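# Move yellow bench sponges into the tote by the door

## Task

Transfer all yellow sponges from the bench into the tote beside the door so each one sits entirely within it. The task fails if anything ends on the floor that was not there at the start, if the low shelf is not standing upright at the end, or if the robot tips over or finishes leaning. The bench should stay roughly where it was.

## Robot and tools

Robot: TidyBot++, a wheeled base 0.54 m long, 0.50 m wide and 0.38 m tall on four driven casters. On top is one seven-joint arm ending in a right hand with five fingers. The shoulder is 0.12 m ahead of the base centre and 0.68 m above the floor. Arm lengths: upper arm 0.42 m, forearm 0.31 m, wrist to hand point 0.32 m. The arm starts folded, hand pointing down, reaching up to 0.15 m past the base front. A downward-pointing hand can go no higher than about 0.93 m above the floor, and only near the base.

Frames: the base frame has its origin on the floor beneath the base centre, x ahead, y to the left, z up, in metres. hand_pose is reported in this frame. The odometry frame is the base frame as it was at the start; base_odometry counts wheel rotation only, so slip looks like travel, and heading is in rad, left positive. base_tilt is in degrees, forward and right positive.

Tool move: one action per call. Action keys are base, joints, target, speeds, min_time_s; cameras and blocking are not part of the action. A call with no action just reports state and images.
- base: an object with any of translate_m (forward +, -2 to 2 m), strafe_m (left +, -2 to 2 m), rotate_rad (counter-clockwise from above +, -6.3 to 6.3 rad). These are offsets relative to where the base was last reported, measured along its axes at the moment the command begins.
- joints: absolute targets by name. joint_1_rad to joint_7_rad in radians. joint_1_rad spins the arm about vertical, clockwise from above positive (opposite to heading). joint_2_rad is the shoulder, -2.249 to 2.249, positive leans forward. joint_4_rad is the elbow, -2.579 to 2.579, negative bends the forearm forward (with joint_3_rad near 3.14). joint_6_rad is the wrist, -2.099 to 2.099, negative bends the hand forward. joint_3_rad, joint_5_rad and joint_7_rad are unlimited rotations that take the short path; send steps below half a turn. Hand keys run -1 to 1: hand_little, hand_ring, hand_middle, hand_index, hand_thumb_bend (+1 straight, -1 curled), hand_thumb_turn (+1 beside the palm, -1 opposite the fingers), hand_force_limit (closing stops at this fingertip force, roughly 0 N at -1 up to 10 N at +1, 15 N for thumb motors), hand_speed (-0.96 to 1; full speed from +0.48 up). Use -0.94 or slower for a gentle grasp. Default start: force limit 0, speed -0.8.
- target: one list of seven numbers [x, y, z, qw, qx, qy, qz], an absolute hand pose in the base frame, metres plus quaternion. With target, joints may hold only the hand keys. The controller chooses arm angles itself; the hand may curve, overshoot, or end a few cm off. To fix position, add (wanted minus measured) to your last target's xyz. To hold still, resend hand_target, not hand_pose. Unreachable poses make the arm wander and end in time_out. Low forward poses close to the base can steer the arm into the base.
- speeds: top speeds for this action, translate_m/strafe_m 0.05 to 0.5 m/s, rotate_rad 0.1 to 1.57 rad/s. Give one value for a combined translate plus strafe.
- min_time_s: 0.1 to 8 s, minimum duration of arm motions.
- cameras: list of base_camera, wrist_camera or all; [] for none.
- blocking: true (default) waits for everything to rest; false returns in about 0.5 s while motion continues.
A useful forward-looking wrist camera pose: joints 0, -1.2, 3.142, -2.03, 0, -0.203, -1.832.

Tool wait: seconds 0 to 10, optional cameras; commands nothing, returns early once motion ends. Tool stop: brakes all your running motions; braked parts read stopped and may keep pressing. Tool zoom_image: camera plus region [x0, y0, x1, y1] in pixels of the latest image, at most 504 by 504. Tool show_instructions: shows the reference image page. Tool finished_scene: ends the scene permanently (scene 1); the goal must hold without the robot.

Results: base_status, joint_status, hand_status read moving, done, off_target (resting away from target, maybe still pushing), not_followed (withheld by a check, e.g. self-collision, with a cause: line), or stops contact_stop and time_out. A stop you did not order cancels the remaining move, wait and finished_scene calls of that reply. A base that reads done may still be short if it was blocked. hand_stopped_by gives six words for little, ring, middle, index, thumb_bend, thumb_turn: moving, target, force, stalled or fault. The *_load_n values are fingertip loads in N, positive when pushed open; a lost grip drops them to about 0. motor_effort gives percent of motor maximum with the peak in brackets. ARM HIT, torque_fault, MOTOR HOT and OVER-TEMPERATURE FAULT signal hard contact or overheating. on_its_own lists things the robot did unasked.

Grasping notes: with the thumb turned in front, the hand wraps objects about 0.035 to 0.065 m thick; thumb tip against index pad can hold light items up to about 0.08 m. A finger only moves when its target changes by at least 0.002. To squeeze harder, raise the force limit and send a more-closed target; to release, send a more-open one. The arm sags under load; correct with the reported error.

Avoid: driving fast into furniture, catching the arm on anything about 0.6 m or higher while the base moves, reaching far out over nearby furniture from folded, swinging a stretched arm sideways, pressing hard on surfaces, dropping sponges or letting anything reach the floor, knocking over the low shelf, and shifting the bench. Release sponges low inside the tote, and drive slowly near obstacles.

Each tool is called after ">>>" by a JSON object that holds its "op" and its "data", one argument or row to a line.

Reference images:

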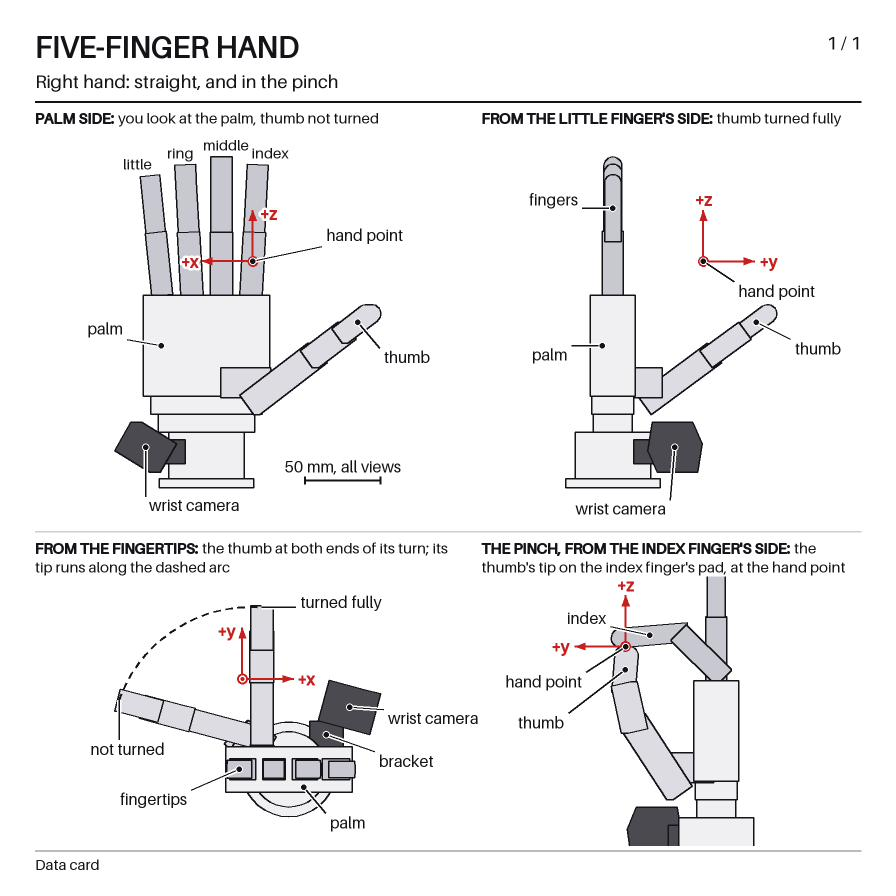

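## Session

>>> {"op": "move", "data": {

}}

Scene clock: 0.00 s.
Motor temperatures (°C): [43 37 37 37 48 45 47]
base_odometry: x=+0.000 y=+0.000 heading=+0.000
base_tilt: forward=+0.3 right=+0.5
base_status: not commanded
joint_positions: joint_1_rad=+0.044 joint_2_rad=-0.301 joint_3_rad=+3.156 joint_4_rad=-2.515 joint_5_rad=+0.017 joint_6_rad=-0.861 joint_7_rad=+1.581 hand_little=+1.000 hand_ring=+1.000 hand_middle=+1.000 hand_index=+1.000 hand_thumb_turn=+1.000 hand_thumb_bend=+1.000 hand_force_limit=+0.000 hand_speed=-0.800
joint_status: not commanded
hand_stopped_by: target,target,target,target,target,target
little_load_n: 0.0
ring_load_n: 0.0
middle_load_n: 0.0
index_load_n: 0.0
thumb_bend_load_n: 0.0
thumb_turn_load_n: 0.0
motor_effort: joint_1_rad=-2 joint_2_rad=-1 joint_3_rad=+0 joint_4_rad=+10 joint_5_rad=-1 joint_6_rad=+1 joint_7_rad=-1
hand_pose: x=+0.2998 y=+0.0482 z=+0.5752 quat_wxyz=(+0.033, +0.019, +0.999, -0.005) (m; base frame)
hand_target: x=+0.2991 y=+0.0482 z=+0.5748 quat_wxyz=(+0.032, +0.019, +0.999, -0.005) (m; base frame)
hand_status: not commanded
pictures: base_camera, wrist_camera

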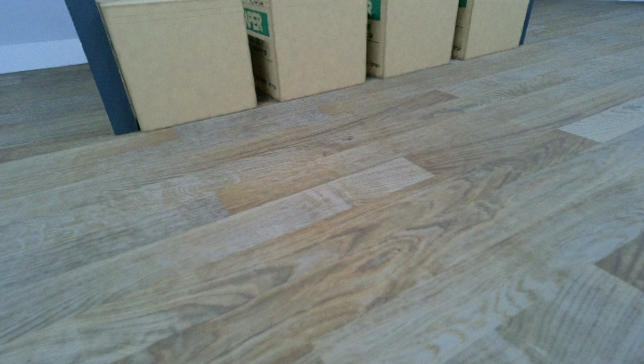

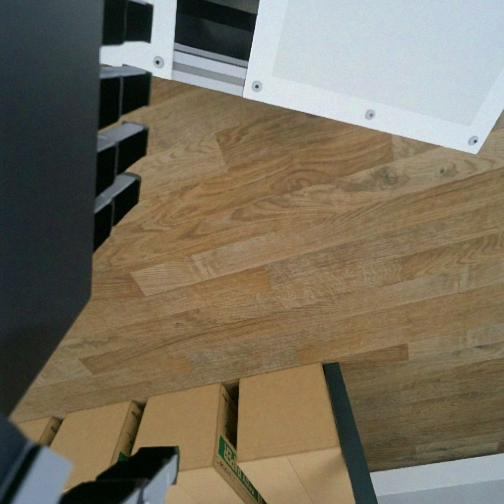

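>>> {"op": "move", "data": {
  "joints": {"joint_1_rad":0,"joint_2_rad":-1.2,"joint_3_rad":3.142,"joint_4_rad":-2.03,"joint_5_rad":0,"joint_6_rad":-0.203,"joint_7_rad":-1.832},
  "cameras": ["all"]
}}

Scene clock: 7.60 s.
move: done
base_odometry: x=+0.000 y=+0.000 heading=+0.000
base_tilt: forward=+0.2 right=+0.6
base_status: not commanded
joint_positions: joint_1_rad=+0.027 joint_2_rad=-1.180 joint_3_rad=+3.156 joint_4_rad=-2.053 joint_5_rad=+0.017 joint_6_rad=-0.283 joint_7_rad=+4.370 hand_little=+1.000 hand_ring=+1.000 hand_middle=+1.000 hand_index=+1.000 hand_thumb_turn=+1.000 hand_thumb_bend=+1.000 hand_force_limit=+0.000 hand_speed=-0.800
joint_status: all done
hand_stopped_by: target,target,target,target,target,target
little_load_n: 0.0
ring_load_n: 0.0
middle_load_n: 0.0
index_load_n: 0.0
thumb_bend_load_n: 0.0
thumb_turn_load_n: 0.0
motor_effort: joint_1_rad=-1(3) joint_2_rad=+14(17) joint_3_rad=+1(2) joint_4_rad=+13(16) joint_5_rad=-1(3) joint_6_rad=+7(8) joint_7_rad=-1(3)
hand_pose: x=+0.2834 y=-0.0586 z=+1.1288 quat_wxyz=(+0.125, -0.536, +0.105, -0.828)
hand_target: x=+0.2586 y=-0.0490 z=+1.1725 quat_wxyz=(+0.113, -0.490, +0.065, -0.862)
hand_status: not commanded
pictures: base_camera, wrist_camera

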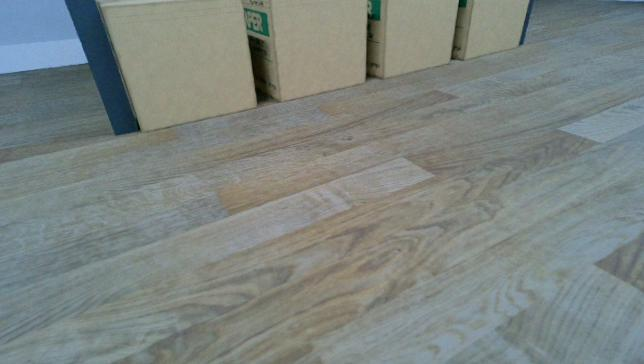

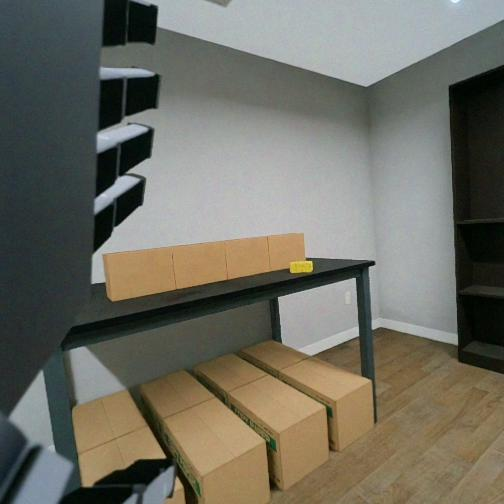

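>>> {"op": "move", "data": {
  "joints": {"joint_1_rad":1.1},
  "cameras": ["wrist_camera"]
}}

>>> {"op": "move", "data": {
  "joints": {"joint_1_rad":2.2},
  "cameras": ["wrist_camera"]
}}

>>> {"op": "move", "data": {
  "joints": {"joint_1_rad":3.3},
  "cameras": ["wrist_camera"]
}}

>>> {"op": "move", "data": {
  "joints": {"joint_1_rad":4.4},
  "cameras": ["wrist_camera"]
}}

>>> {"op": "move", "data": {
  "joints": {"joint_1_rad":5.5},
  "cameras": ["wrist_camera"]
}}

Scene clock: 17.93 s.
move: done
base_odometry: x=+0.000 y=+0.000 heading=+0.000
base_tilt: forward=+0.2 right=+0.5
base_status: not commanded
joint_positions: joint_1_rad=+1.076 joint_2_rad=-1.180 joint_3_rad=+3.156 joint_4_rad=-2.053 joint_5_rad=+0.017 joint_6_rad=-0.283 joint_7_rad=+4.373 hand_little=+1.000 hand_ring=+1.000 hand_middle=+1.000 hand_index=+1.000 hand_thumb_turn=+1.000 hand_thumb_bend=+1.000 hand_force_limit=+0.000 hand_speed=-0.800
joint_status: all done
hand_stopped_by: target,target,target,target,target,target
little_load_n: 0.0
ring_load_n: 0.0
middle_load_n: 0.0
index_load_n: 0.0
thumb_bend_load_n: 0.0
thumb_turn_load_n: 0.0
motor_effort: joint_1_rad=-1(3) joint_2_rad=+14(15) joint_3_rad=+0(1) joint_4_rad=+13(14) joint_5_rad=+0(1) joint_6_rad=+7(8) joint_7_rad=-1(2)
hand_pose: x=+0.1500 y=-0.1717 z=+1.1290 quat_wxyz=(-0.307, -0.412, +0.359, -0.779)
hand_target: x=+0.1386 y=-0.1467 z=+1.1725 quat_wxyz=(-0.354, -0.384, +0.311, -0.794)
hand_status: not commanded

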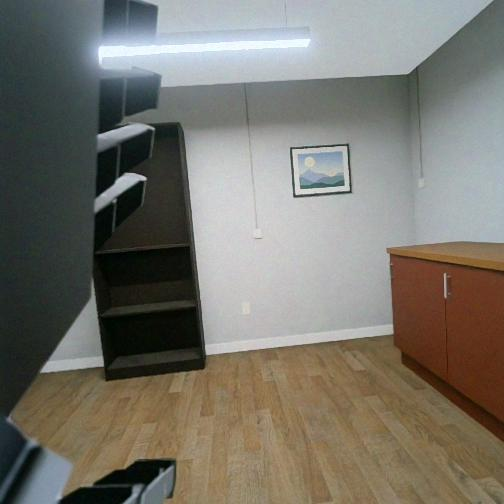

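Scene clock: 20.33 s.
move: done
base_odometry: x=+0.000 y=+0.000 heading=+0.000
base_tilt: forward=+0.2 right=+0.5
base_status: not commanded
joint_positions: joint_1_rad=+2.176 joint_2_rad=-1.180 joint_3_rad=+3.156 joint_4_rad=-2.053 joint_5_rad=+0.017 joint_6_rad=-0.283 joint_7_rad=+4.373 hand_little=+1.000 hand_ring=+1.000 hand_middle=+1.000 hand_index=+1.000 hand_thumb_turn=+1.000 hand_thumb_bend=+1.000 hand_force_limit=+0.000 hand_speed=-0.800
joint_status: all done
hand_stopped_by: target,target,target,target,target,target
little_load_n: 0.0
ring_load_n: 0.0
middle_load_n: 0.0
index_load_n: 0.0
thumb_bend_load_n: 0.0
thumb_turn_load_n: 0.0
motor_effort: joint_1_rad=-2(4) joint_2_rad=+15(15) joint_3_rad=+1(1) joint_4_rad=+13(14) joint_5_rad=-1(1) joint_6_rad=+7(8) joint_7_rad=-1(2)
hand_pose: x=-0.0200 y=-0.1055 z=+1.1290 quat_wxyz=(-0.669, -0.164, +0.521, -0.503)
hand_target: x=-0.0028 y=-0.0840 z=+1.1725 quat_wxyz=(-0.717, -0.165, +0.466, -0.492)
hand_status: not commanded

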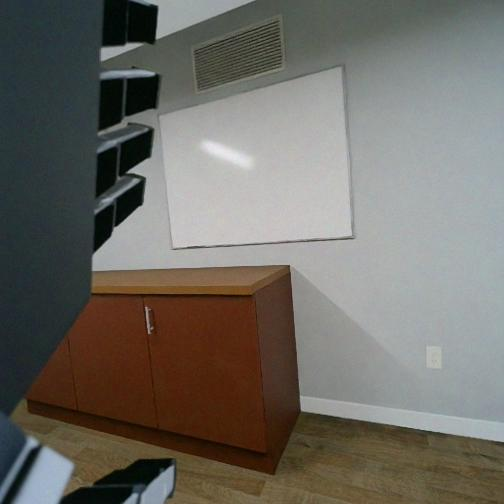

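Scene clock: 22.73 s.
move: done
base_odometry: x=+0.000 y=+0.000 heading=+0.000
base_tilt: forward=+0.2 right=+0.6
base_status: not commanded
joint_positions: joint_1_rad=+3.276 joint_2_rad=-1.180 joint_3_rad=+3.156 joint_4_rad=-2.053 joint_5_rad=+0.017 joint_6_rad=-0.283 joint_7_rad=+4.373 hand_little=+1.000 hand_ring=+1.000 hand_middle=+1.000 hand_index=+1.000 hand_thumb_turn=+1.000 hand_thumb_bend=+1.000 hand_force_limit=+0.000 hand_speed=-0.800
joint_status: all done
hand_stopped_by: target,target,target,target,target,target
little_load_n: 0.0
ring_load_n: 0.0
middle_load_n: 0.0
index_load_n: 0.0
thumb_bend_load_n: 0.0
thumb_turn_load_n: 0.0
motor_effort: joint_1_rad=-2(4) joint_2_rad=+14(15) joint_3_rad=+1(1) joint_4_rad=+13(14) joint_5_rad=-1(1) joint_6_rad=+7(8) joint_7_rad=-1(2)
hand_pose: x=-0.0381 y=+0.0760 z=+1.1290 quat_wxyz=(-0.834, +0.133, +0.530, -0.079)
hand_target: x=-0.0111 y=+0.0705 z=+1.1725 quat_wxyz=(-0.868, +0.103, +0.483, -0.045)
hand_status: not commanded

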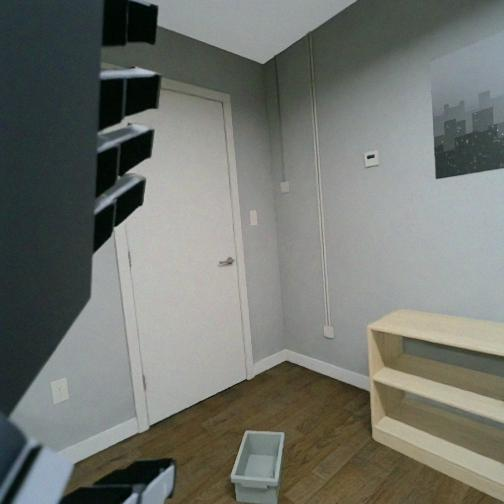

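Scene clock: 25.13 s.
move: done
base_odometry: x=+0.000 y=+0.000 heading=+0.000
base_tilt: forward=+0.3 right=+0.6
base_status: not commanded
joint_positions: joint_1_rad=+4.376 joint_2_rad=-1.180 joint_3_rad=+3.156 joint_4_rad=-2.053 joint_5_rad=+0.017 joint_6_rad=-0.283 joint_7_rad=+4.373 hand_little=+1.000 hand_ring=+1.000 hand_middle=+1.000 hand_index=+1.000 hand_thumb_turn=+1.000 hand_thumb_bend=+1.000 hand_force_limit=+0.000 hand_speed=-0.800
joint_status: all done
hand_stopped_by: target,target,target,target,target,target
little_load_n: 0.0
ring_load_n: -0.5
middle_load_n: 0.0
index_load_n: -0.5
thumb_bend_load_n: 0.0
thumb_turn_load_n: 0.0
motor_effort: joint_1_rad=-1(3) joint_2_rad=+14(15) joint_3_rad=+1(1) joint_4_rad=+13(14) joint_5_rad=+0(1) joint_6_rad=+7(8) joint_7_rad=-2(3)
hand_pose: x=+0.1155 y=+0.1745 z=+1.1290 quat_wxyz=(-0.752, +0.390, +0.383, +0.368)
hand_target: x=+0.1228 y=+0.1479 z=+1.1725 quat_wxyz=(-0.764, +0.340, +0.358, +0.416)
hand_status: not commanded

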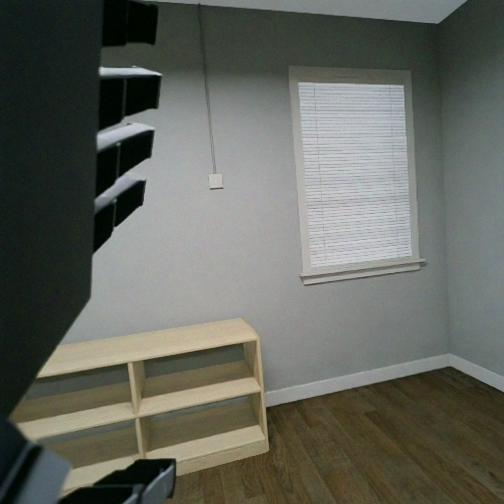

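Scene clock: 27.53 s.
move: done
base_odometry: x=+0.000 y=+0.000 heading=+0.000
base_tilt: forward=+0.2 right=+0.6
base_status: not commanded
joint_positions: joint_1_rad=+5.476 joint_2_rad=-1.180 joint_3_rad=+3.156 joint_4_rad=-2.053 joint_5_rad=+0.017 joint_6_rad=-0.283 joint_7_rad=+4.373 hand_little=+1.000 hand_ring=+1.000 hand_middle=+1.000 hand_index=+1.000 hand_thumb_turn=+1.000 hand_thumb_bend=+1.000 hand_force_limit=+0.000 hand_speed=-0.800
joint_status: all done
hand_stopped_by: target,target,target,target,target,target
little_load_n: 0.0
ring_load_n: 0.0
middle_load_n: -0.5
index_load_n: 0.0
thumb_bend_load_n: 0.0
thumb_turn_load_n: 0.0
motor_effort: joint_1_rad=-1(3) joint_2_rad=+15(15) joint_3_rad=+1(1) joint_4_rad=+13(14) joint_5_rad=-1(1) joint_6_rad=+7(8) joint_7_rad=-1(2)
hand_pose: x=+0.2729 y=+0.0822 z=+1.1290 quat_wxyz=(-0.449, +0.533, +0.122, +0.707)
hand_target: x=+0.2526 y=+0.0638 z=+1.1725 quat_wxyz=(-0.434, +0.477, +0.127, +0.754)
hand_status: not commanded

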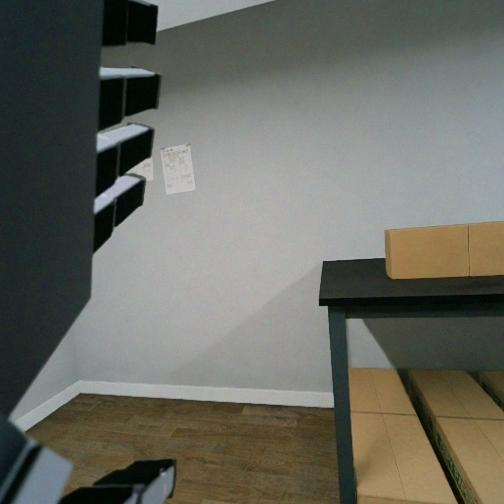

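>>> {"op": "move", "data": {
  "joints": {"joint_1_rad":0,"joint_2_rad":-0.1,"joint_4_rad":-0.5,"joint_6_rad":-0.93},
  "cameras": ["wrist_camera"]
}}

Scene clock: 62.43 s.
move: done
base_odometry: x=+0.000 y=+0.000 heading=+0.000
base_tilt: forward=+0.2 right=+0.6
base_status: not commanded
joint_positions: joint_1_rad=+6.257 joint_2_rad=-0.119 joint_3_rad=+3.156 joint_4_rad=-0.529 joint_5_rad=+0.017 joint_6_rad=-0.851 joint_7_rad=+4.373 hand_little=+1.000 hand_ring=+1.000 hand_middle=+1.000 hand_index=+1.000 hand_thumb_turn=+1.000 hand_thumb_bend=+1.000 hand_force_limit=+0.000 hand_speed=-0.800
joint_status: all done
hand_stopped_by: target,target,target,target,target,target
little_load_n: 0.0
ring_load_n: 0.0
middle_load_n: 0.0
index_load_n: 0.0
thumb_bend_load_n: 0.0
thumb_turn_load_n: 0.0
motor_effort: joint_1_rad=-2(4) joint_2_rad=-5(17) joint_3_rad=+0(1) joint_4_rad=+9(14) joint_5_rad=+0(1) joint_6_rad=+7(9) joint_7_rad=-1(2)
hand_pose: x=+0.5160 y=-0.0462 z=+1.4396 quat_wxyz=(-0.134, +0.581, -0.099, +0.797)
hand_target: x=+0.5230 y=-0.0490 z=+1.4228 quat_wxyz=(-0.102, +0.612, -0.080, +0.780)
hand_status: not commanded

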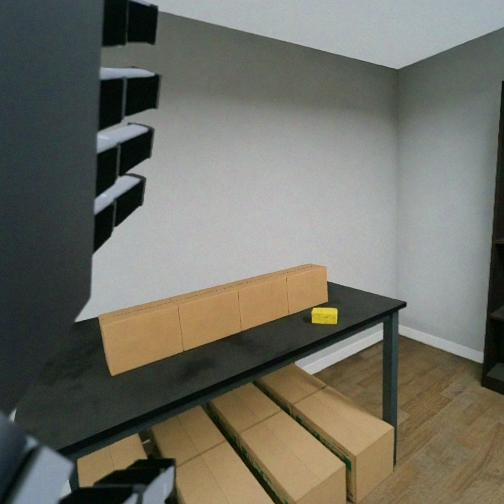

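>>> {"op": "zoom_image", "data": {
  "camera": "wrist_camera",
  "region": [230, 230, 430, 370]
}}

>>> {"op": "zoom_image", "data": {
  "camera": "wrist_camera",
  "region": [0, 250, 230, 480]
}}

Scaled by 2.520.

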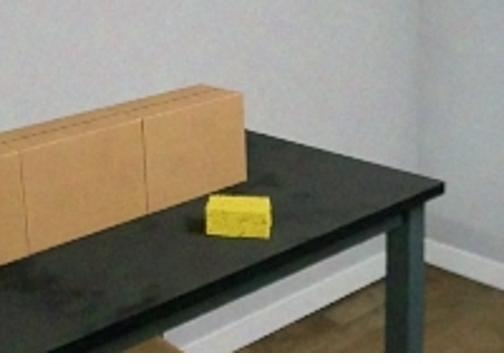

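Scaled by 2.191.

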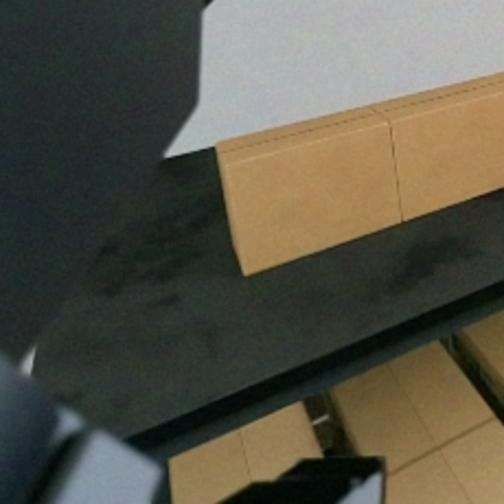

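>>> {"op": "move", "data": {
  "base": {"rotate_rad":0.637},
  "cameras": ["all"]
}}

>>> {"op": "move", "data": {
  "base": {"translate_m":0.6,"strafe_m":-0.3},
  "speeds": {"translate_m":0.3},
  "joints": {"joint_2_rad":0.2,"joint_4_rad":-0.2,"joint_6_rad":-1.3},
  "cameras": ["all"]
}}

Scene clock: 102.80 s.
move: done
base_odometry: x=+0.000 y=+0.000 heading=+0.637
base_tilt: forward=+0.2 right=+0.6
base_status: done
joint_positions: joint_1_rad=+6.260 joint_2_rad=-0.117 joint_3_rad=+3.154 joint_4_rad=-0.527 joint_5_rad=+0.017 joint_6_rad=-0.854 joint_7_rad=+4.373 hand_little=+1.000 hand_ring=+1.000 hand_middle=+1.000 hand_index=+1.000 hand_thumb_turn=+1.000 hand_thumb_bend=+1.000 hand_force_limit=+0.000 hand_speed=-0.800
joint_status: not commanded
hand_stopped_by: target,target,target,target,target,target
little_load_n: 0.0
ring_load_n: 0.0
middle_load_n: 0.0
index_load_n: 0.0
thumb_bend_load_n: 0.0
thumb_turn_load_n: 0.0
motor_effort: joint_1_rad=-1(2) joint_2_rad=-5(7) joint_3_rad=+0(1) joint_4_rad=+8(9) joint_5_rad=-1(1) joint_6_rad=+7(8) joint_7_rad=+0(2)
hand_pose: x=+0.5168 y=-0.0463 z=+1.4387 quat_wxyz=(-0.133, +0.582, -0.099, +0.796)
hand_target: x=+0.5230 y=-0.0490 z=+1.4228 quat_wxyz=(-0.102, +0.612, -0.080, +0.780)
hand_status: not commanded
pictures: base_camera, wrist_camera

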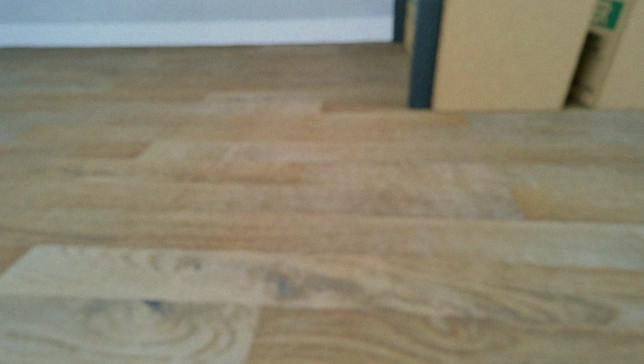

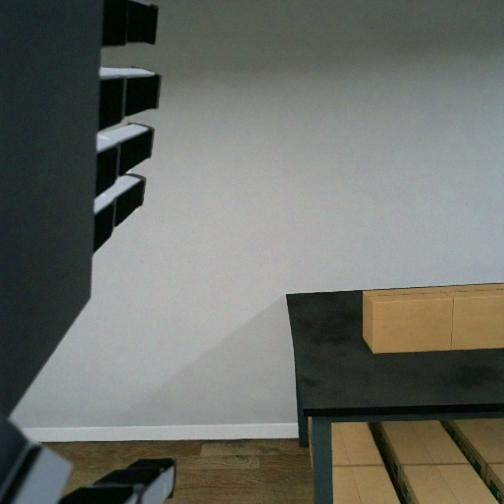

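Scene clock: 106.03 s.
move: done
base_odometry: x=+0.661 y=+0.116 heading=+0.637
base_tilt: forward=+0.2 right=+0.6
base_status: done
joint_positions: joint_1_rad=+6.261 joint_2_rad=+0.201 joint_3_rad=+3.154 joint_4_rad=-0.225 joint_5_rad=+0.017 joint_6_rad=-1.224 joint_7_rad=+4.373 hand_little=+1.000 hand_ring=+1.000 hand_middle=+1.000 hand_index=+1.000 hand_thumb_turn=+1.000 hand_thumb_bend=+1.000 hand_force_limit=+0.000 hand_speed=-0.800
joint_status: all done
hand_stopped_by: target,target,target,target,target,target
little_load_n: 0.0
ring_load_n: 0.0
middle_load_n: 0.0
index_load_n: 0.0
thumb_bend_load_n: 0.0
thumb_turn_load_n: 0.0
motor_effort: joint_1_rad=-1(2) joint_2_rad=-15(20) joint_3_rad=+0(1) joint_4_rad=+9(12) joint_5_rad=-1(1) joint_6_rad=+8(9) joint_7_rad=-1(2)
hand_pose: x=+0.6502 y=-0.0435 z=+1.3061 quat_wxyz=(-0.110, +0.724, -0.123, +0.670)
hand_target: x=+0.6386 y=-0.0490 z=+1.2973 quat_wxyz=(-0.086, +0.745, -0.098, +0.654)
hand_status: not commanded
pictures: base_camera, wrist_camera

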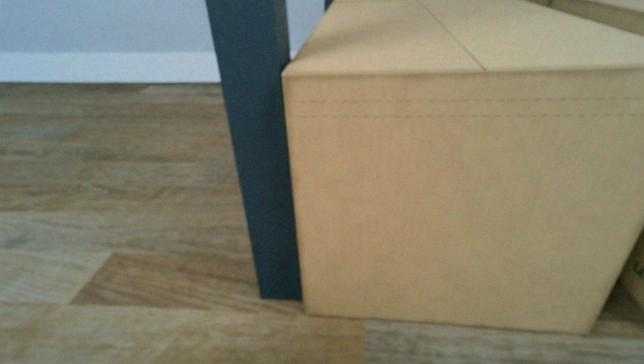

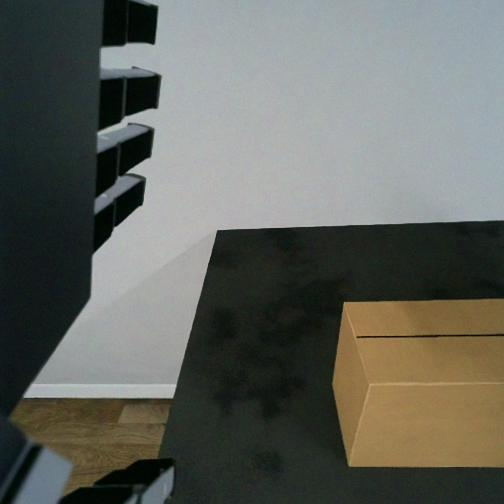

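>>> {"op": "move", "data": {
  "base": {"strafe_m":-0.5},
  "speeds": {"strafe_m":0.3},
  "cameras": ["all"]
}}

>>> {"op": "move", "data": {
  "base": {"strafe_m":-0.4},
  "speeds": {"strafe_m":0.3},
  "cameras": ["all"]
}}

Scene clock: 115.93 s.
move: done
base_odometry: x=+0.958 y=-0.286 heading=+0.637
base_tilt: forward=+0.2 right=+0.6
base_status: done
joint_positions: joint_1_rad=+6.269 joint_2_rad=+0.201 joint_3_rad=+3.154 joint_4_rad=-0.225 joint_5_rad=+0.017 joint_6_rad=-1.224 joint_7_rad=+4.373 hand_little=+1.000 hand_ring=+1.000 hand_middle=+1.000 hand_index=+1.000 hand_thumb_turn=+1.000 hand_thumb_bend=+1.000 hand_force_limit=+0.000 hand_speed=-0.800
joint_status: not commanded
hand_stopped_by: target,target,target,target,target,target
little_load_n: 0.0
ring_load_n: 0.0
middle_load_n: 0.0
index_load_n: 0.0
thumb_bend_load_n: 0.0
thumb_turn_load_n: 0.0
motor_effort: joint_1_rad=-1(4) joint_2_rad=-15(16) joint_3_rad=+0(1) joint_4_rad=+8(10) joint_5_rad=+0(2) joint_6_rad=+8(8) joint_7_rad=-2(2)
hand_pose: x=+0.6498 y=-0.0476 z=+1.3061 quat_wxyz=(-0.107, +0.724, -0.126, +0.670)
hand_target: x=+0.6386 y=-0.0490 z=+1.2973 quat_wxyz=(-0.086, +0.745, -0.098, +0.654)
hand_status: not commanded
pictures: base_camera, wrist_camera

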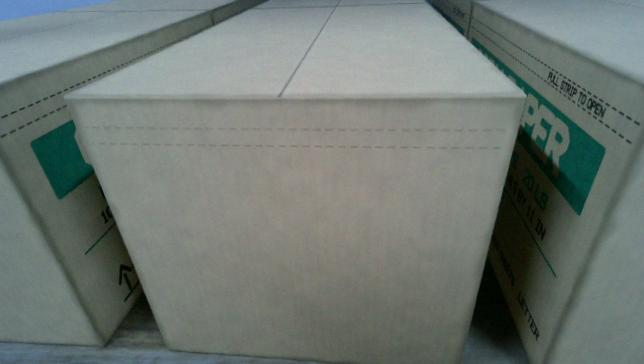

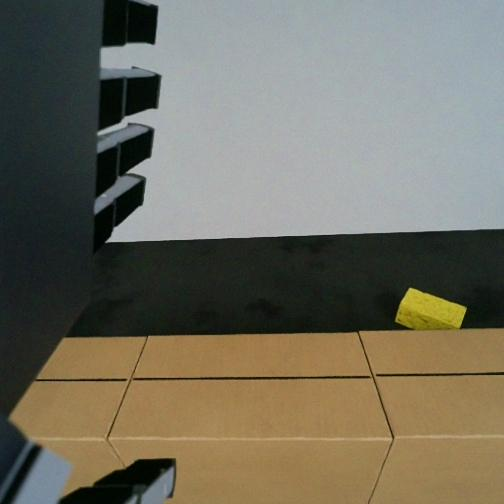

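Scene clock: 118.17 s.
move: done
base_odometry: x=+1.196 y=-0.608 heading=+0.637
base_tilt: forward=+0.2 right=+0.6
base_status: done
joint_positions: joint_1_rad=+6.272 joint_2_rad=+0.201 joint_3_rad=+3.153 joint_4_rad=-0.225 joint_5_rad=+0.017 joint_6_rad=-1.224 joint_7_rad=+4.373 hand_little=+1.000 hand_ring=+1.000 hand_middle=+1.000 hand_index=+1.000 hand_thumb_turn=+1.000 hand_thumb_bend=+1.000 hand_force_limit=+0.000 hand_speed=-0.800
joint_status: not commanded
hand_stopped_by: target,target,target,target,target,target
little_load_n: 0.0
ring_load_n: 0.0
middle_load_n: 0.0
index_load_n: 0.0
thumb_bend_load_n: -0.5
thumb_turn_load_n: 0.0
motor_effort: joint_1_rad=-1(4) joint_2_rad=-15(16) joint_3_rad=+0(2) joint_4_rad=+9(9) joint_5_rad=-1(2) joint_6_rad=+8(9) joint_7_rad=-1(2)
hand_pose: x=+0.6497 y=-0.0491 z=+1.3061 quat_wxyz=(-0.106, +0.724, -0.127, +0.670)
hand_target: x=+0.6386 y=-0.0490 z=+1.2973 quat_wxyz=(-0.086, +0.745, -0.098, +0.654)
hand_status: not commanded
pictures: base_camera, wrist_camera

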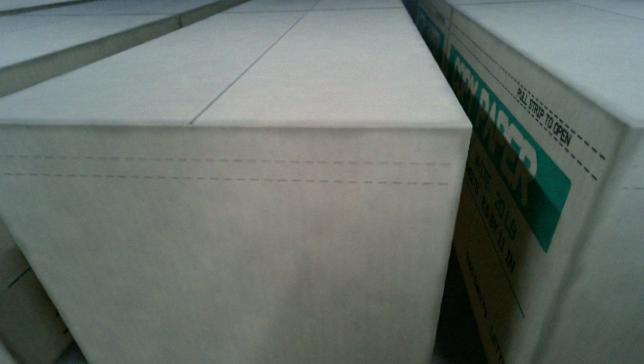

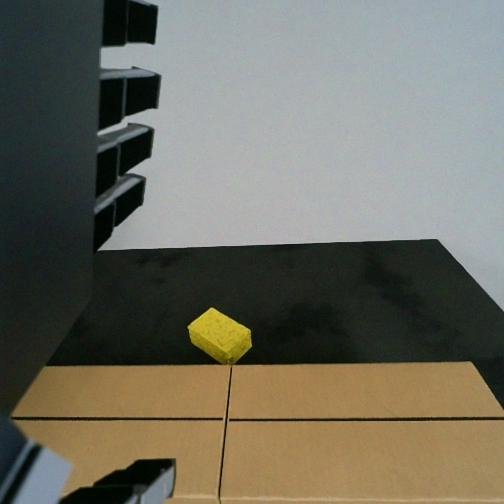

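>>> {"op": "move", "data": {
  "base": {"strafe_m":-0.7, "translate_m":-0.1},
  "speeds": {"strafe_m":0.3},
  "joints": {"joint_2_rad":-0.2,"joint_4_rad":-0.6,"joint_6_rad":-0.9},
  "cameras": ["all"]
}}

>>> {"op": "move", "data": {
  "base": {"rotate_rad":0.5},
  "cameras": ["all"]
}}

>>> {"op": "move", "data": {
  "base": {"rotate_rad":0.97},
  "cameras": ["all"]
}}

Scene clock: 180.43 s.
move: done
base_odometry: x=+1.532 y=-1.230 heading=+0.637
base_tilt: forward=+0.3 right=+0.5
base_status: done
joint_positions: joint_1_rad=+6.272 joint_2_rad=-0.201 joint_3_rad=+3.153 joint_4_rad=-0.570 joint_5_rad=+0.017 joint_6_rad=-0.981 joint_7_rad=+4.373 hand_little=+1.000 hand_ring=+1.000 hand_middle=+1.000 hand_index=+1.000 hand_thumb_turn=+1.000 hand_thumb_bend=+1.000 hand_force_limit=+0.000 hand_speed=-0.800
joint_status: all done
hand_stopped_by: target,target,target,target,target,target
little_load_n: 0.0
ring_load_n: 0.0
middle_load_n: 0.0
index_load_n: 0.0
thumb_bend_load_n: 0.0
thumb_turn_load_n: 0.0
motor_effort: joint_1_rad=-1(2) joint_2_rad=-2(17) joint_3_rad=+0(2) joint_4_rad=+8(11) joint_5_rad=-1(2) joint_6_rad=+8(9) joint_7_rad=-1(3)
hand_pose: x=+0.4729 y=-0.0516 z=+1.4099 quat_wxyz=(-0.125, +0.616, -0.109, +0.771)
hand_target: x=+0.4803 y=-0.0490 z=+1.4262 quat_wxyz=(-0.104, +0.600, -0.079, +0.789)
hand_status: not commanded
pictures: base_camera, wrist_camera

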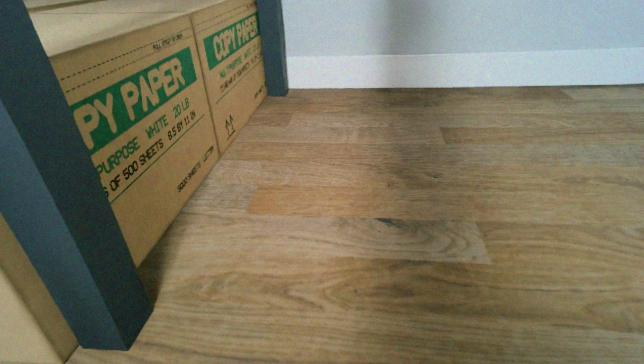

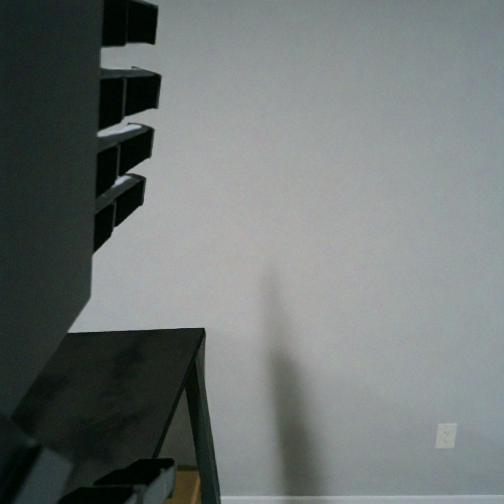

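Scene clock: 181.90 s.
move: done
base_odometry: x=+1.532 y=-1.230 heading=+1.137
base_tilt: forward=+0.2 right=+0.6
base_status: done
joint_positions: joint_1_rad=+6.272 joint_2_rad=-0.201 joint_3_rad=+3.152 joint_4_rad=-0.571 joint_5_rad=+0.017 joint_6_rad=-0.981 joint_7_rad=+4.373 hand_little=+1.000 hand_ring=+1.000 hand_middle=+1.000 hand_index=+1.000 hand_thumb_turn=+1.000 hand_thumb_bend=+1.000 hand_force_limit=+0.000 hand_speed=-0.800
joint_status: not commanded
hand_stopped_by: target,target,target,target,target,target
little_load_n: 0.0
ring_load_n: 0.0
middle_load_n: 0.0
index_load_n: 0.0
thumb_bend_load_n: 0.0
thumb_turn_load_n: 0.0
motor_effort: joint_1_rad=+0(2) joint_2_rad=-2(4) joint_3_rad=+1(1) joint_4_rad=+8(9) joint_5_rad=+0(2) joint_6_rad=+7(8) joint_7_rad=-1(2)
hand_pose: x=+0.4731 y=-0.0510 z=+1.4098 quat_wxyz=(-0.125, +0.616, -0.108, +0.770)
hand_target: x=+0.4803 y=-0.0490 z=+1.4262 quat_wxyz=(-0.104, +0.600, -0.079, +0.789)
hand_status: not commanded
pictures: base_camera, wrist_camera

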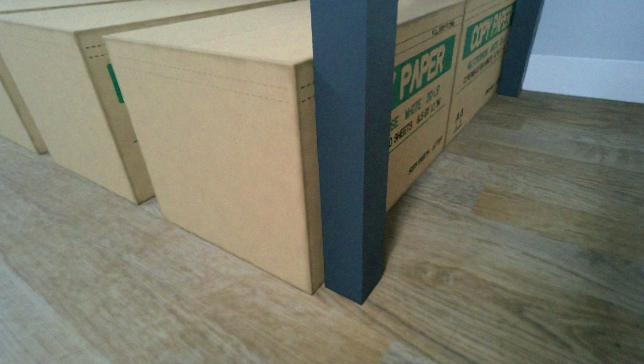

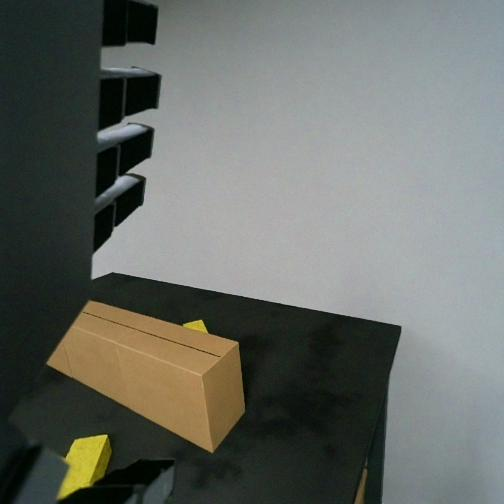

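Scene clock: 183.83 s.
move: done
base_odometry: x=+1.532 y=-1.230 heading=+2.107
base_tilt: forward=+0.3 right=+0.6
base_status: done
joint_positions: joint_1_rad=+6.272 joint_2_rad=-0.201 joint_3_rad=+3.151 joint_4_rad=-0.572 joint_5_rad=+0.017 joint_6_rad=-0.980 joint_7_rad=+4.373 hand_little=+1.000 hand_ring=+1.000 hand_middle=+1.000 hand_index=+1.000 hand_thumb_turn=+1.000 hand_thumb_bend=+1.000 hand_force_limit=+0.000 hand_speed=-0.800
joint_status: not commanded
hand_stopped_by: target,target,target,target,target,target
little_load_n: 0.0
ring_load_n: 0.0
middle_load_n: 0.0
index_load_n: 0.0
thumb_bend_load_n: 0.0
thumb_turn_load_n: -0.5
motor_effort: joint_1_rad=+0(2) joint_2_rad=-2(3) joint_3_rad=+0(1) joint_4_rad=+8(9) joint_5_rad=-1(1) joint_6_rad=+7(8) joint_7_rad=-1(2)
hand_pose: x=+0.4734 y=-0.0509 z=+1.4095 quat_wxyz=(-0.125, +0.616, -0.108, +0.770)
hand_target: x=+0.4803 y=-0.0490 z=+1.4262 quat_wxyz=(-0.104, +0.600, -0.079, +0.789)
hand_status: not commanded
pictures: base_camera, wrist_camera

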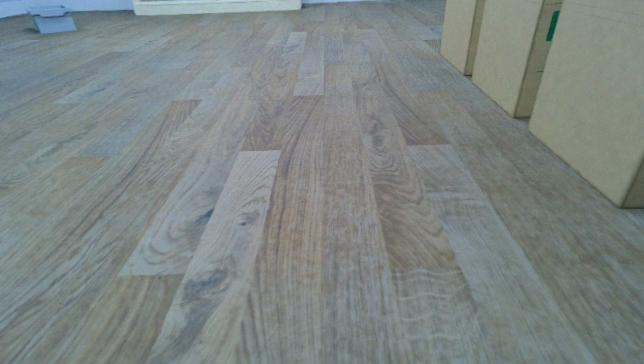

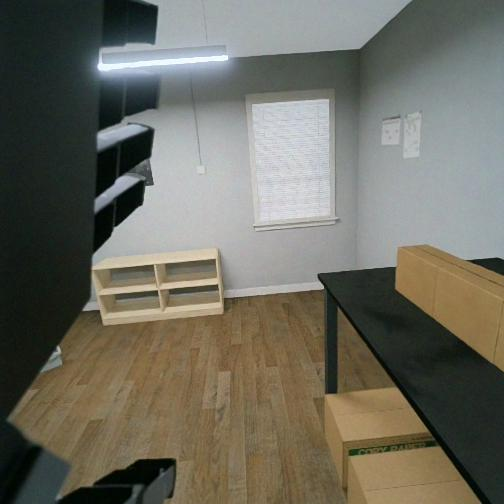

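>>> {"op": "move", "data": {
  "base": {"translate_m":0.698,"rotate_rad":-1.497},
  "speeds": {"translate_m":0.35},
  "joints": {"joint_1_rad":0.0,"joint_2_rad":0.1,"joint_4_rad":-0.3,"joint_6_rad":-1.6},
  "cameras": ["all"]
}}

Scene clock: 275.13 s.
move: done
base_odometry: x=+1.176 y=-0.630 heading=+0.610
base_tilt: forward=+0.3 right=+0.6
base_status: done
joint_positions: joint_1_rad=+6.272 joint_2_rad=+0.117 joint_3_rad=+3.151 joint_4_rad=-0.328 joint_5_rad=+0.017 joint_6_rad=-1.524 joint_7_rad=+4.373 hand_little=+1.000 hand_ring=+1.000 hand_middle=+1.000 hand_index=+1.000 hand_thumb_turn=+1.000 hand_thumb_bend=+1.000 hand_force_limit=+0.000 hand_speed=-0.800
joint_status: all done
hand_stopped_by: target,target,target,target,target,target
little_load_n: -0.5
ring_load_n: 0.0
middle_load_n: 0.0
index_load_n: 0.0
thumb_bend_load_n: 0.0
thumb_turn_load_n: 0.0
motor_effort: joint_1_rad=-1(3) joint_2_rad=-12(20) joint_3_rad=+0(2) joint_4_rad=+8(11) joint_5_rad=+0(2) joint_6_rad=+7(8) joint_7_rad=-2(3)
hand_pose: x=+0.5808 y=-0.0491 z=+1.2138 quat_wxyz=(-0.086, +0.820, -0.144, +0.547)
hand_target: x=+0.5574 y=-0.0490 z=+1.2148 quat_wxyz=(-0.070, +0.834, -0.110, +0.536)
hand_status: not commanded
pictures: base_camera, wrist_camera

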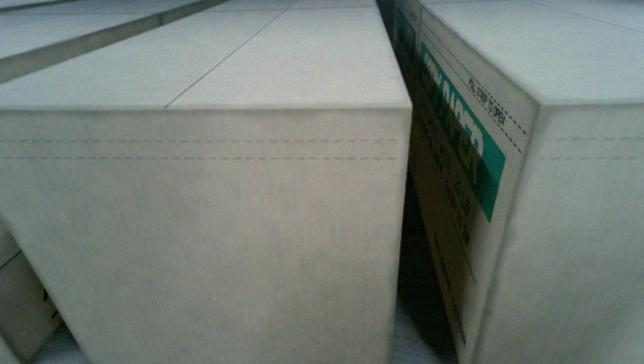

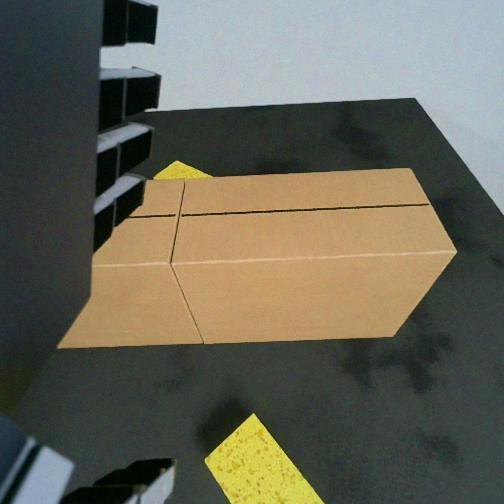

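>>> {"op": "move", "data": {
  "target": [0.45, 0.0, 1.13, 0.128, -0.308, 0.871, -0.360],
  "joints": {"hand_thumb_turn":-1,"hand_speed":0},
  "min_time_s": 4,
  "cameras": ["all"]
}}

Scene clock: 333.27 s.
move: time_out
base_odometry: x=+1.176 y=-0.630 heading=+0.610
base_tilt: forward=+0.2 right=+0.5
base_status: not commanded
joint_positions: joint_1_rad=+5.723 joint_2_rad=+0.250 joint_3_rad=+3.791 joint_4_rad=-0.035 joint_5_rad=+0.634 joint_6_rad=-2.041 joint_7_rad=+2.686 hand_little=+1.000 hand_ring=+1.000 hand_middle=+1.000 hand_index=+1.000 hand_thumb_turn=-1.000 hand_thumb_bend=+1.000 hand_force_limit=+0.000 hand_speed=+0.000
joint_status: all done
hand_stopped_by: target,target,target,target,target,target
little_load_n: 0.0
ring_load_n: -0.5
middle_load_n: 0.0
index_load_n: 0.0
thumb_bend_load_n: 0.0
thumb_turn_load_n: 0.0
motor_effort: joint_1_rad=+0(4) joint_2_rad=-11(16) joint_3_rad=+1(2) joint_4_rad=+5(10) joint_5_rad=+1(2) joint_6_rad=+7(8) joint_7_rad=-1(3)
hand_pose: x=+0.4788 y=-0.0655 z=+1.1749 quat_wxyz=(-0.201, +0.235, -0.840, +0.446)
hand_target: x=+0.4791 y=-0.0630 z=+1.1750 quat_wxyz=(-0.202, +0.237, -0.839, +0.446)
hand_status: time_out (0.084 m and 15.8 deg from the pose sent, 0.163 m and 108.3 deg at the start; a joint's target at an end of its range on 237 of 300 steps)
pictures: base_camera, wrist_camera

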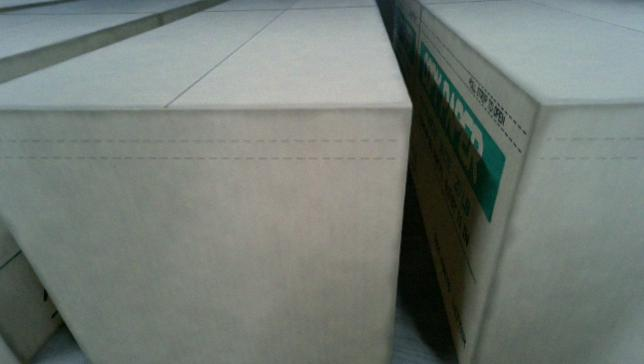

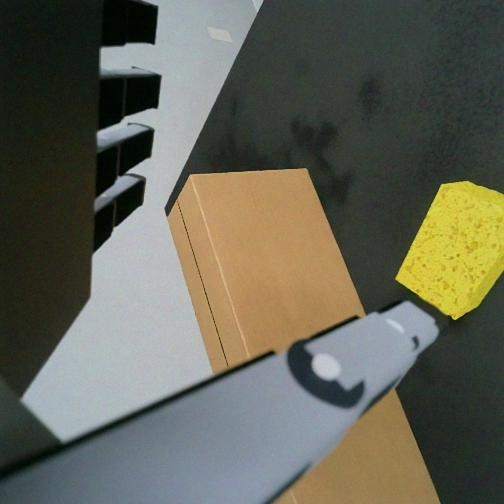

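>>> {"op": "move", "data": {
  "target": [0.45, 0.0, 1.0, 0.128, -0.308, 0.871, -0.360],
  "min_time_s": 3,
  "cameras": ["wrist_camera"]
}}

Scene clock: 346.97 s.
move: done
base_odometry: x=+1.176 y=-0.630 heading=+0.610
base_tilt: forward=+0.3 right=+0.5
base_status: not commanded
joint_positions: joint_1_rad=+6.096 joint_2_rad=-0.056 joint_3_rad=+2.824 joint_4_rad=-1.048 joint_5_rad=+0.707 joint_6_rad=-1.931 joint_7_rad=+2.176 hand_little=+1.000 hand_ring=+1.000 hand_middle=+1.000 hand_index=+1.000 hand_thumb_turn=-1.000 hand_thumb_bend=+1.000 hand_force_limit=+0.000 hand_speed=+0.000
joint_status: not commanded
hand_stopped_by: target,target,target,target,target,target
little_load_n: 0.0
ring_load_n: 0.0
middle_load_n: 0.0
index_load_n: 0.0
thumb_bend_load_n: 0.0
thumb_turn_load_n: 0.0
motor_effort: joint_1_rad=-2(2) joint_2_rad=-9(13) joint_3_rad=+0(1) joint_4_rad=+11(12) joint_5_rad=+4(4) joint_6_rad=+3(7) joint_7_rad=-2(2)
hand_pose: x=+0.4322 y=+0.0175 z=+0.9822 quat_wxyz=(-0.086, +0.357, -0.873, +0.322)
hand_target: x=+0.4500 y=+0.0000 z=+1.0000 quat_wxyz=(-0.128, +0.308, -0.871, +0.360)
hand_status: done (0.031 m and 8.6 deg from the pose sent, 0.189 m and 15.8 deg at the start)

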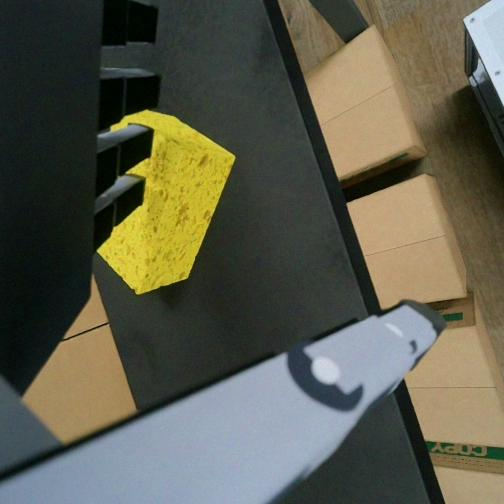

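>>> {"op": "zoom_image", "data": {
  "camera": "wrist_camera",
  "region": [80, 90, 260, 310]
}}

Scaled by 2.291.

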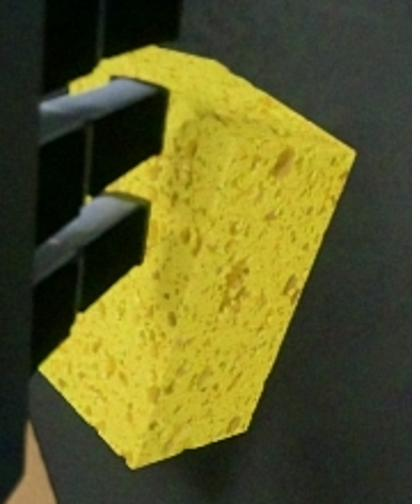

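>>> {"op": "move", "data": {
  "target": [0.45, 0.0, 1.05, 0.128, -0.308, 0.871, -0.360],
  "min_time_s": 1.5,
  "cameras": []
}}

>>> {"op": "move", "data": {
  "target": [0.52, -0.035, 1.05, 0.128, -0.308, 0.871, -0.360],
  "min_time_s": 2,
  "cameras": ["wrist_camera"]
}}

Scene clock: 405.90 s.
move: done
base_odometry: x=+1.176 y=-0.630 heading=+0.610
base_tilt: forward=+0.3 right=+0.5
base_status: not commanded
joint_positions: joint_1_rad=+5.968 joint_2_rad=-0.019 joint_3_rad=+2.886 joint_4_rad=-0.822 joint_5_rad=+0.827 joint_6_rad=-1.955 joint_7_rad=+2.174 hand_little=+1.000 hand_ring=+1.000 hand_middle=+1.000 hand_index=+1.000 hand_thumb_turn=-1.000 hand_thumb_bend=+1.000 hand_force_limit=+0.000 hand_speed=+0.000
joint_status: not commanded
hand_stopped_by: target,target,target,target,target,target
little_load_n: 0.0
ring_load_n: 0.0
middle_load_n: 0.0
index_load_n: 0.0
thumb_bend_load_n: 0.0
thumb_turn_load_n: 0.0
motor_effort: joint_1_rad=-1(2) joint_2_rad=-9(10) joint_3_rad=+0(1) joint_4_rad=+10(11) joint_5_rad=+3(4) joint_6_rad=+4(4) joint_7_rad=-1(2)
hand_pose: x=+0.4593 y=+0.0183 z=+1.0522 quat_wxyz=(-0.169, +0.316, -0.869, +0.342)
hand_target: x=+0.4500 y=+0.0000 z=+1.0500 quat_wxyz=(-0.128, +0.308, -0.871, +0.360)
hand_status: done (0.021 m and 5.2 deg from the pose sent, 0.072 m and 8.6 deg at the start)

Scene clock: 408.20 s.
move: done
base_odometry: x=+1.176 y=-0.630 heading=+0.610
base_tilt: forward=+0.2 right=+0.6
base_status: not commanded
joint_positions: joint_1_rad=+5.963 joint_2_rad=+0.094 joint_3_rad=+3.153 joint_4_rad=-0.695 joint_5_rad=+0.825 joint_6_rad=-1.955 joint_7_rad=+2.283 hand_little=+1.000 hand_ring=+1.000 hand_middle=+1.000 hand_index=+1.000 hand_thumb_turn=-1.000 hand_thumb_bend=+1.000 hand_force_limit=+0.000 hand_speed=+0.000
joint_status: not commanded
hand_stopped_by: target,target,target,target,target,target
little_load_n: 0.0
ring_load_n: -0.5
middle_load_n: 0.0
index_load_n: 0.0
thumb_bend_load_n: 0.0
thumb_turn_load_n: 0.0
motor_effort: joint_1_rad=-1(2) joint_2_rad=-12(13) joint_3_rad=+0(1) joint_4_rad=+10(10) joint_5_rad=+3(4) joint_6_rad=+3(5) joint_7_rad=-1(3)
hand_pose: x=+0.4947 y=-0.0572 z=+1.0516 quat_wxyz=(-0.110, +0.247, -0.891, +0.365)
hand_target: x=+0.5200 y=-0.0350 z=+1.0500 quat_wxyz=(-0.128, +0.308, -0.871, +0.360)
hand_status: done (0.034 m and 7.7 deg from the pose sent, 0.081 m and 5.2 deg at the start)

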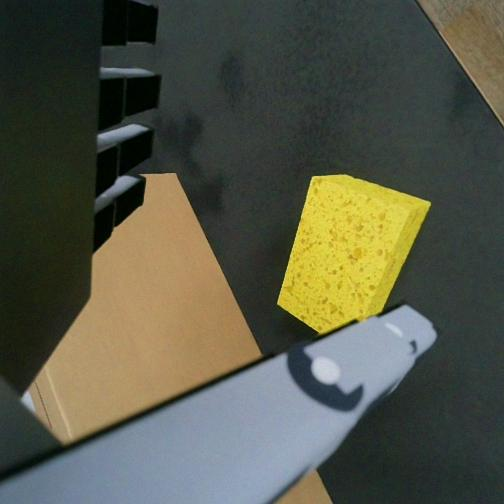

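>>> {"op": "move", "data": {
  "target": [0.545, -0.002, 1.05, 0.128, -0.308, 0.871, -0.360],
  "min_time_s": 1.5,
  "cameras": ["wrist_camera"]
}}

Scene clock: 431.20 s.
move: done
base_odometry: x=+1.176 y=-0.630 heading=+0.610
base_tilt: forward=+0.3 right=+0.5
base_status: not commanded
joint_positions: joint_1_rad=+5.827 joint_2_rad=+0.194 joint_3_rad=+3.279 joint_4_rad=-0.559 joint_5_rad=+0.820 joint_6_rad=-1.955 joint_7_rad=+2.287 hand_little=+1.000 hand_ring=+1.000 hand_middle=+1.000 hand_index=+1.000 hand_thumb_turn=-1.000 hand_thumb_bend=+1.000 hand_force_limit=+0.000 hand_speed=+0.000
joint_status: not commanded
hand_stopped_by: target,target,target,target,target,target
little_load_n: 0.0
ring_load_n: 0.0
middle_load_n: 0.0
index_load_n: 0.0
thumb_bend_load_n: 0.0
thumb_turn_load_n: 0.0
motor_effort: joint_1_rad=-1(2) joint_2_rad=-15(15) joint_3_rad=+1(1) joint_4_rad=+9(10) joint_5_rad=+3(4) joint_6_rad=+4(5) joint_7_rad=-1(2)
hand_pose: x=+0.5342 y=-0.0280 z=+1.0600 quat_wxyz=(-0.130, +0.248, -0.884, +0.373)
hand_target: x=+0.5450 y=-0.0020 z=+1.0500 quat_wxyz=(-0.128, +0.308, -0.871, +0.360)
hand_status: done (0.030 m and 7.2 deg from the pose sent, 0.075 m and 7.7 deg at the start)

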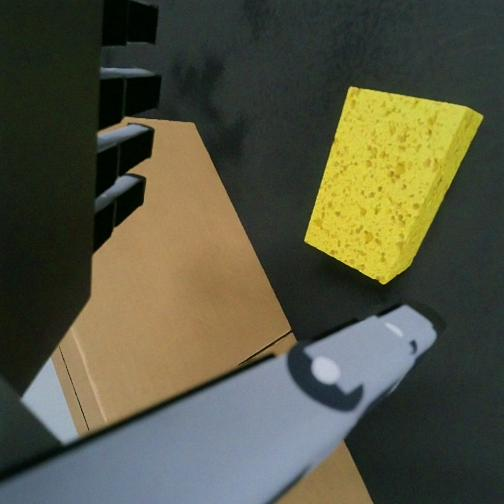

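>>> {"op": "move", "data": {
  "target": [0.54, -0.005, 1.01, 0.128, -0.308, 0.871, -0.360],
  "min_time_s": 1.5,
  "cameras": ["wrist_camera"]
}}

Scene clock: 448.77 s.
move: done
base_odometry: x=+1.176 y=-0.630 heading=+0.610
base_tilt: forward=+0.2 right=+0.5
base_status: not commanded
joint_positions: joint_1_rad=+5.889 joint_2_rad=+0.149 joint_3_rad=+3.123 joint_4_rad=-0.813 joint_5_rad=+0.820 joint_6_rad=-1.895 joint_7_rad=+2.266 hand_little=+1.000 hand_ring=+1.000 hand_middle=+1.000 hand_index=+1.000 hand_thumb_turn=-1.000 hand_thumb_bend=+1.000 hand_force_limit=+0.000 hand_speed=+0.000
joint_status: not commanded
hand_stopped_by: target,target,target,target,target,target
little_load_n: 0.0
ring_load_n: 0.0
middle_load_n: 0.0
index_load_n: 0.0
thumb_bend_load_n: -0.5
thumb_turn_load_n: 0.0
motor_effort: joint_1_rad=-1(2) joint_2_rad=-15(16) joint_3_rad=+1(1) joint_4_rad=+11(11) joint_5_rad=+3(4) joint_6_rad=+4(4) joint_7_rad=-1(2)
hand_pose: x=+0.5270 y=-0.0117 z=+1.0027 quat_wxyz=(-0.079, +0.325, -0.867, +0.369)
hand_target: x=+0.5400 y=-0.0050 z=+1.0100 quat_wxyz=(-0.128, +0.308, -0.871, +0.360)
hand_status: done (0.016 m and 6.1 deg from the pose sent, 0.055 m and 7.2 deg at the start)

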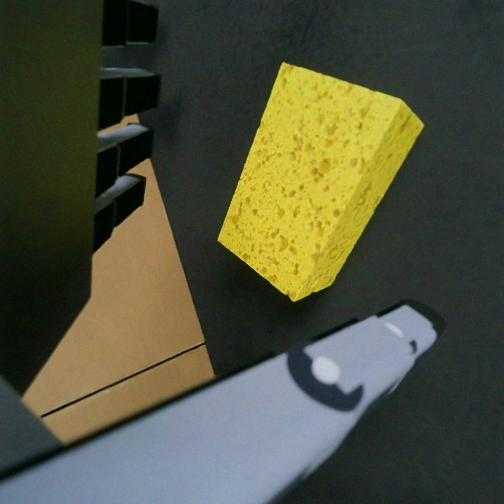

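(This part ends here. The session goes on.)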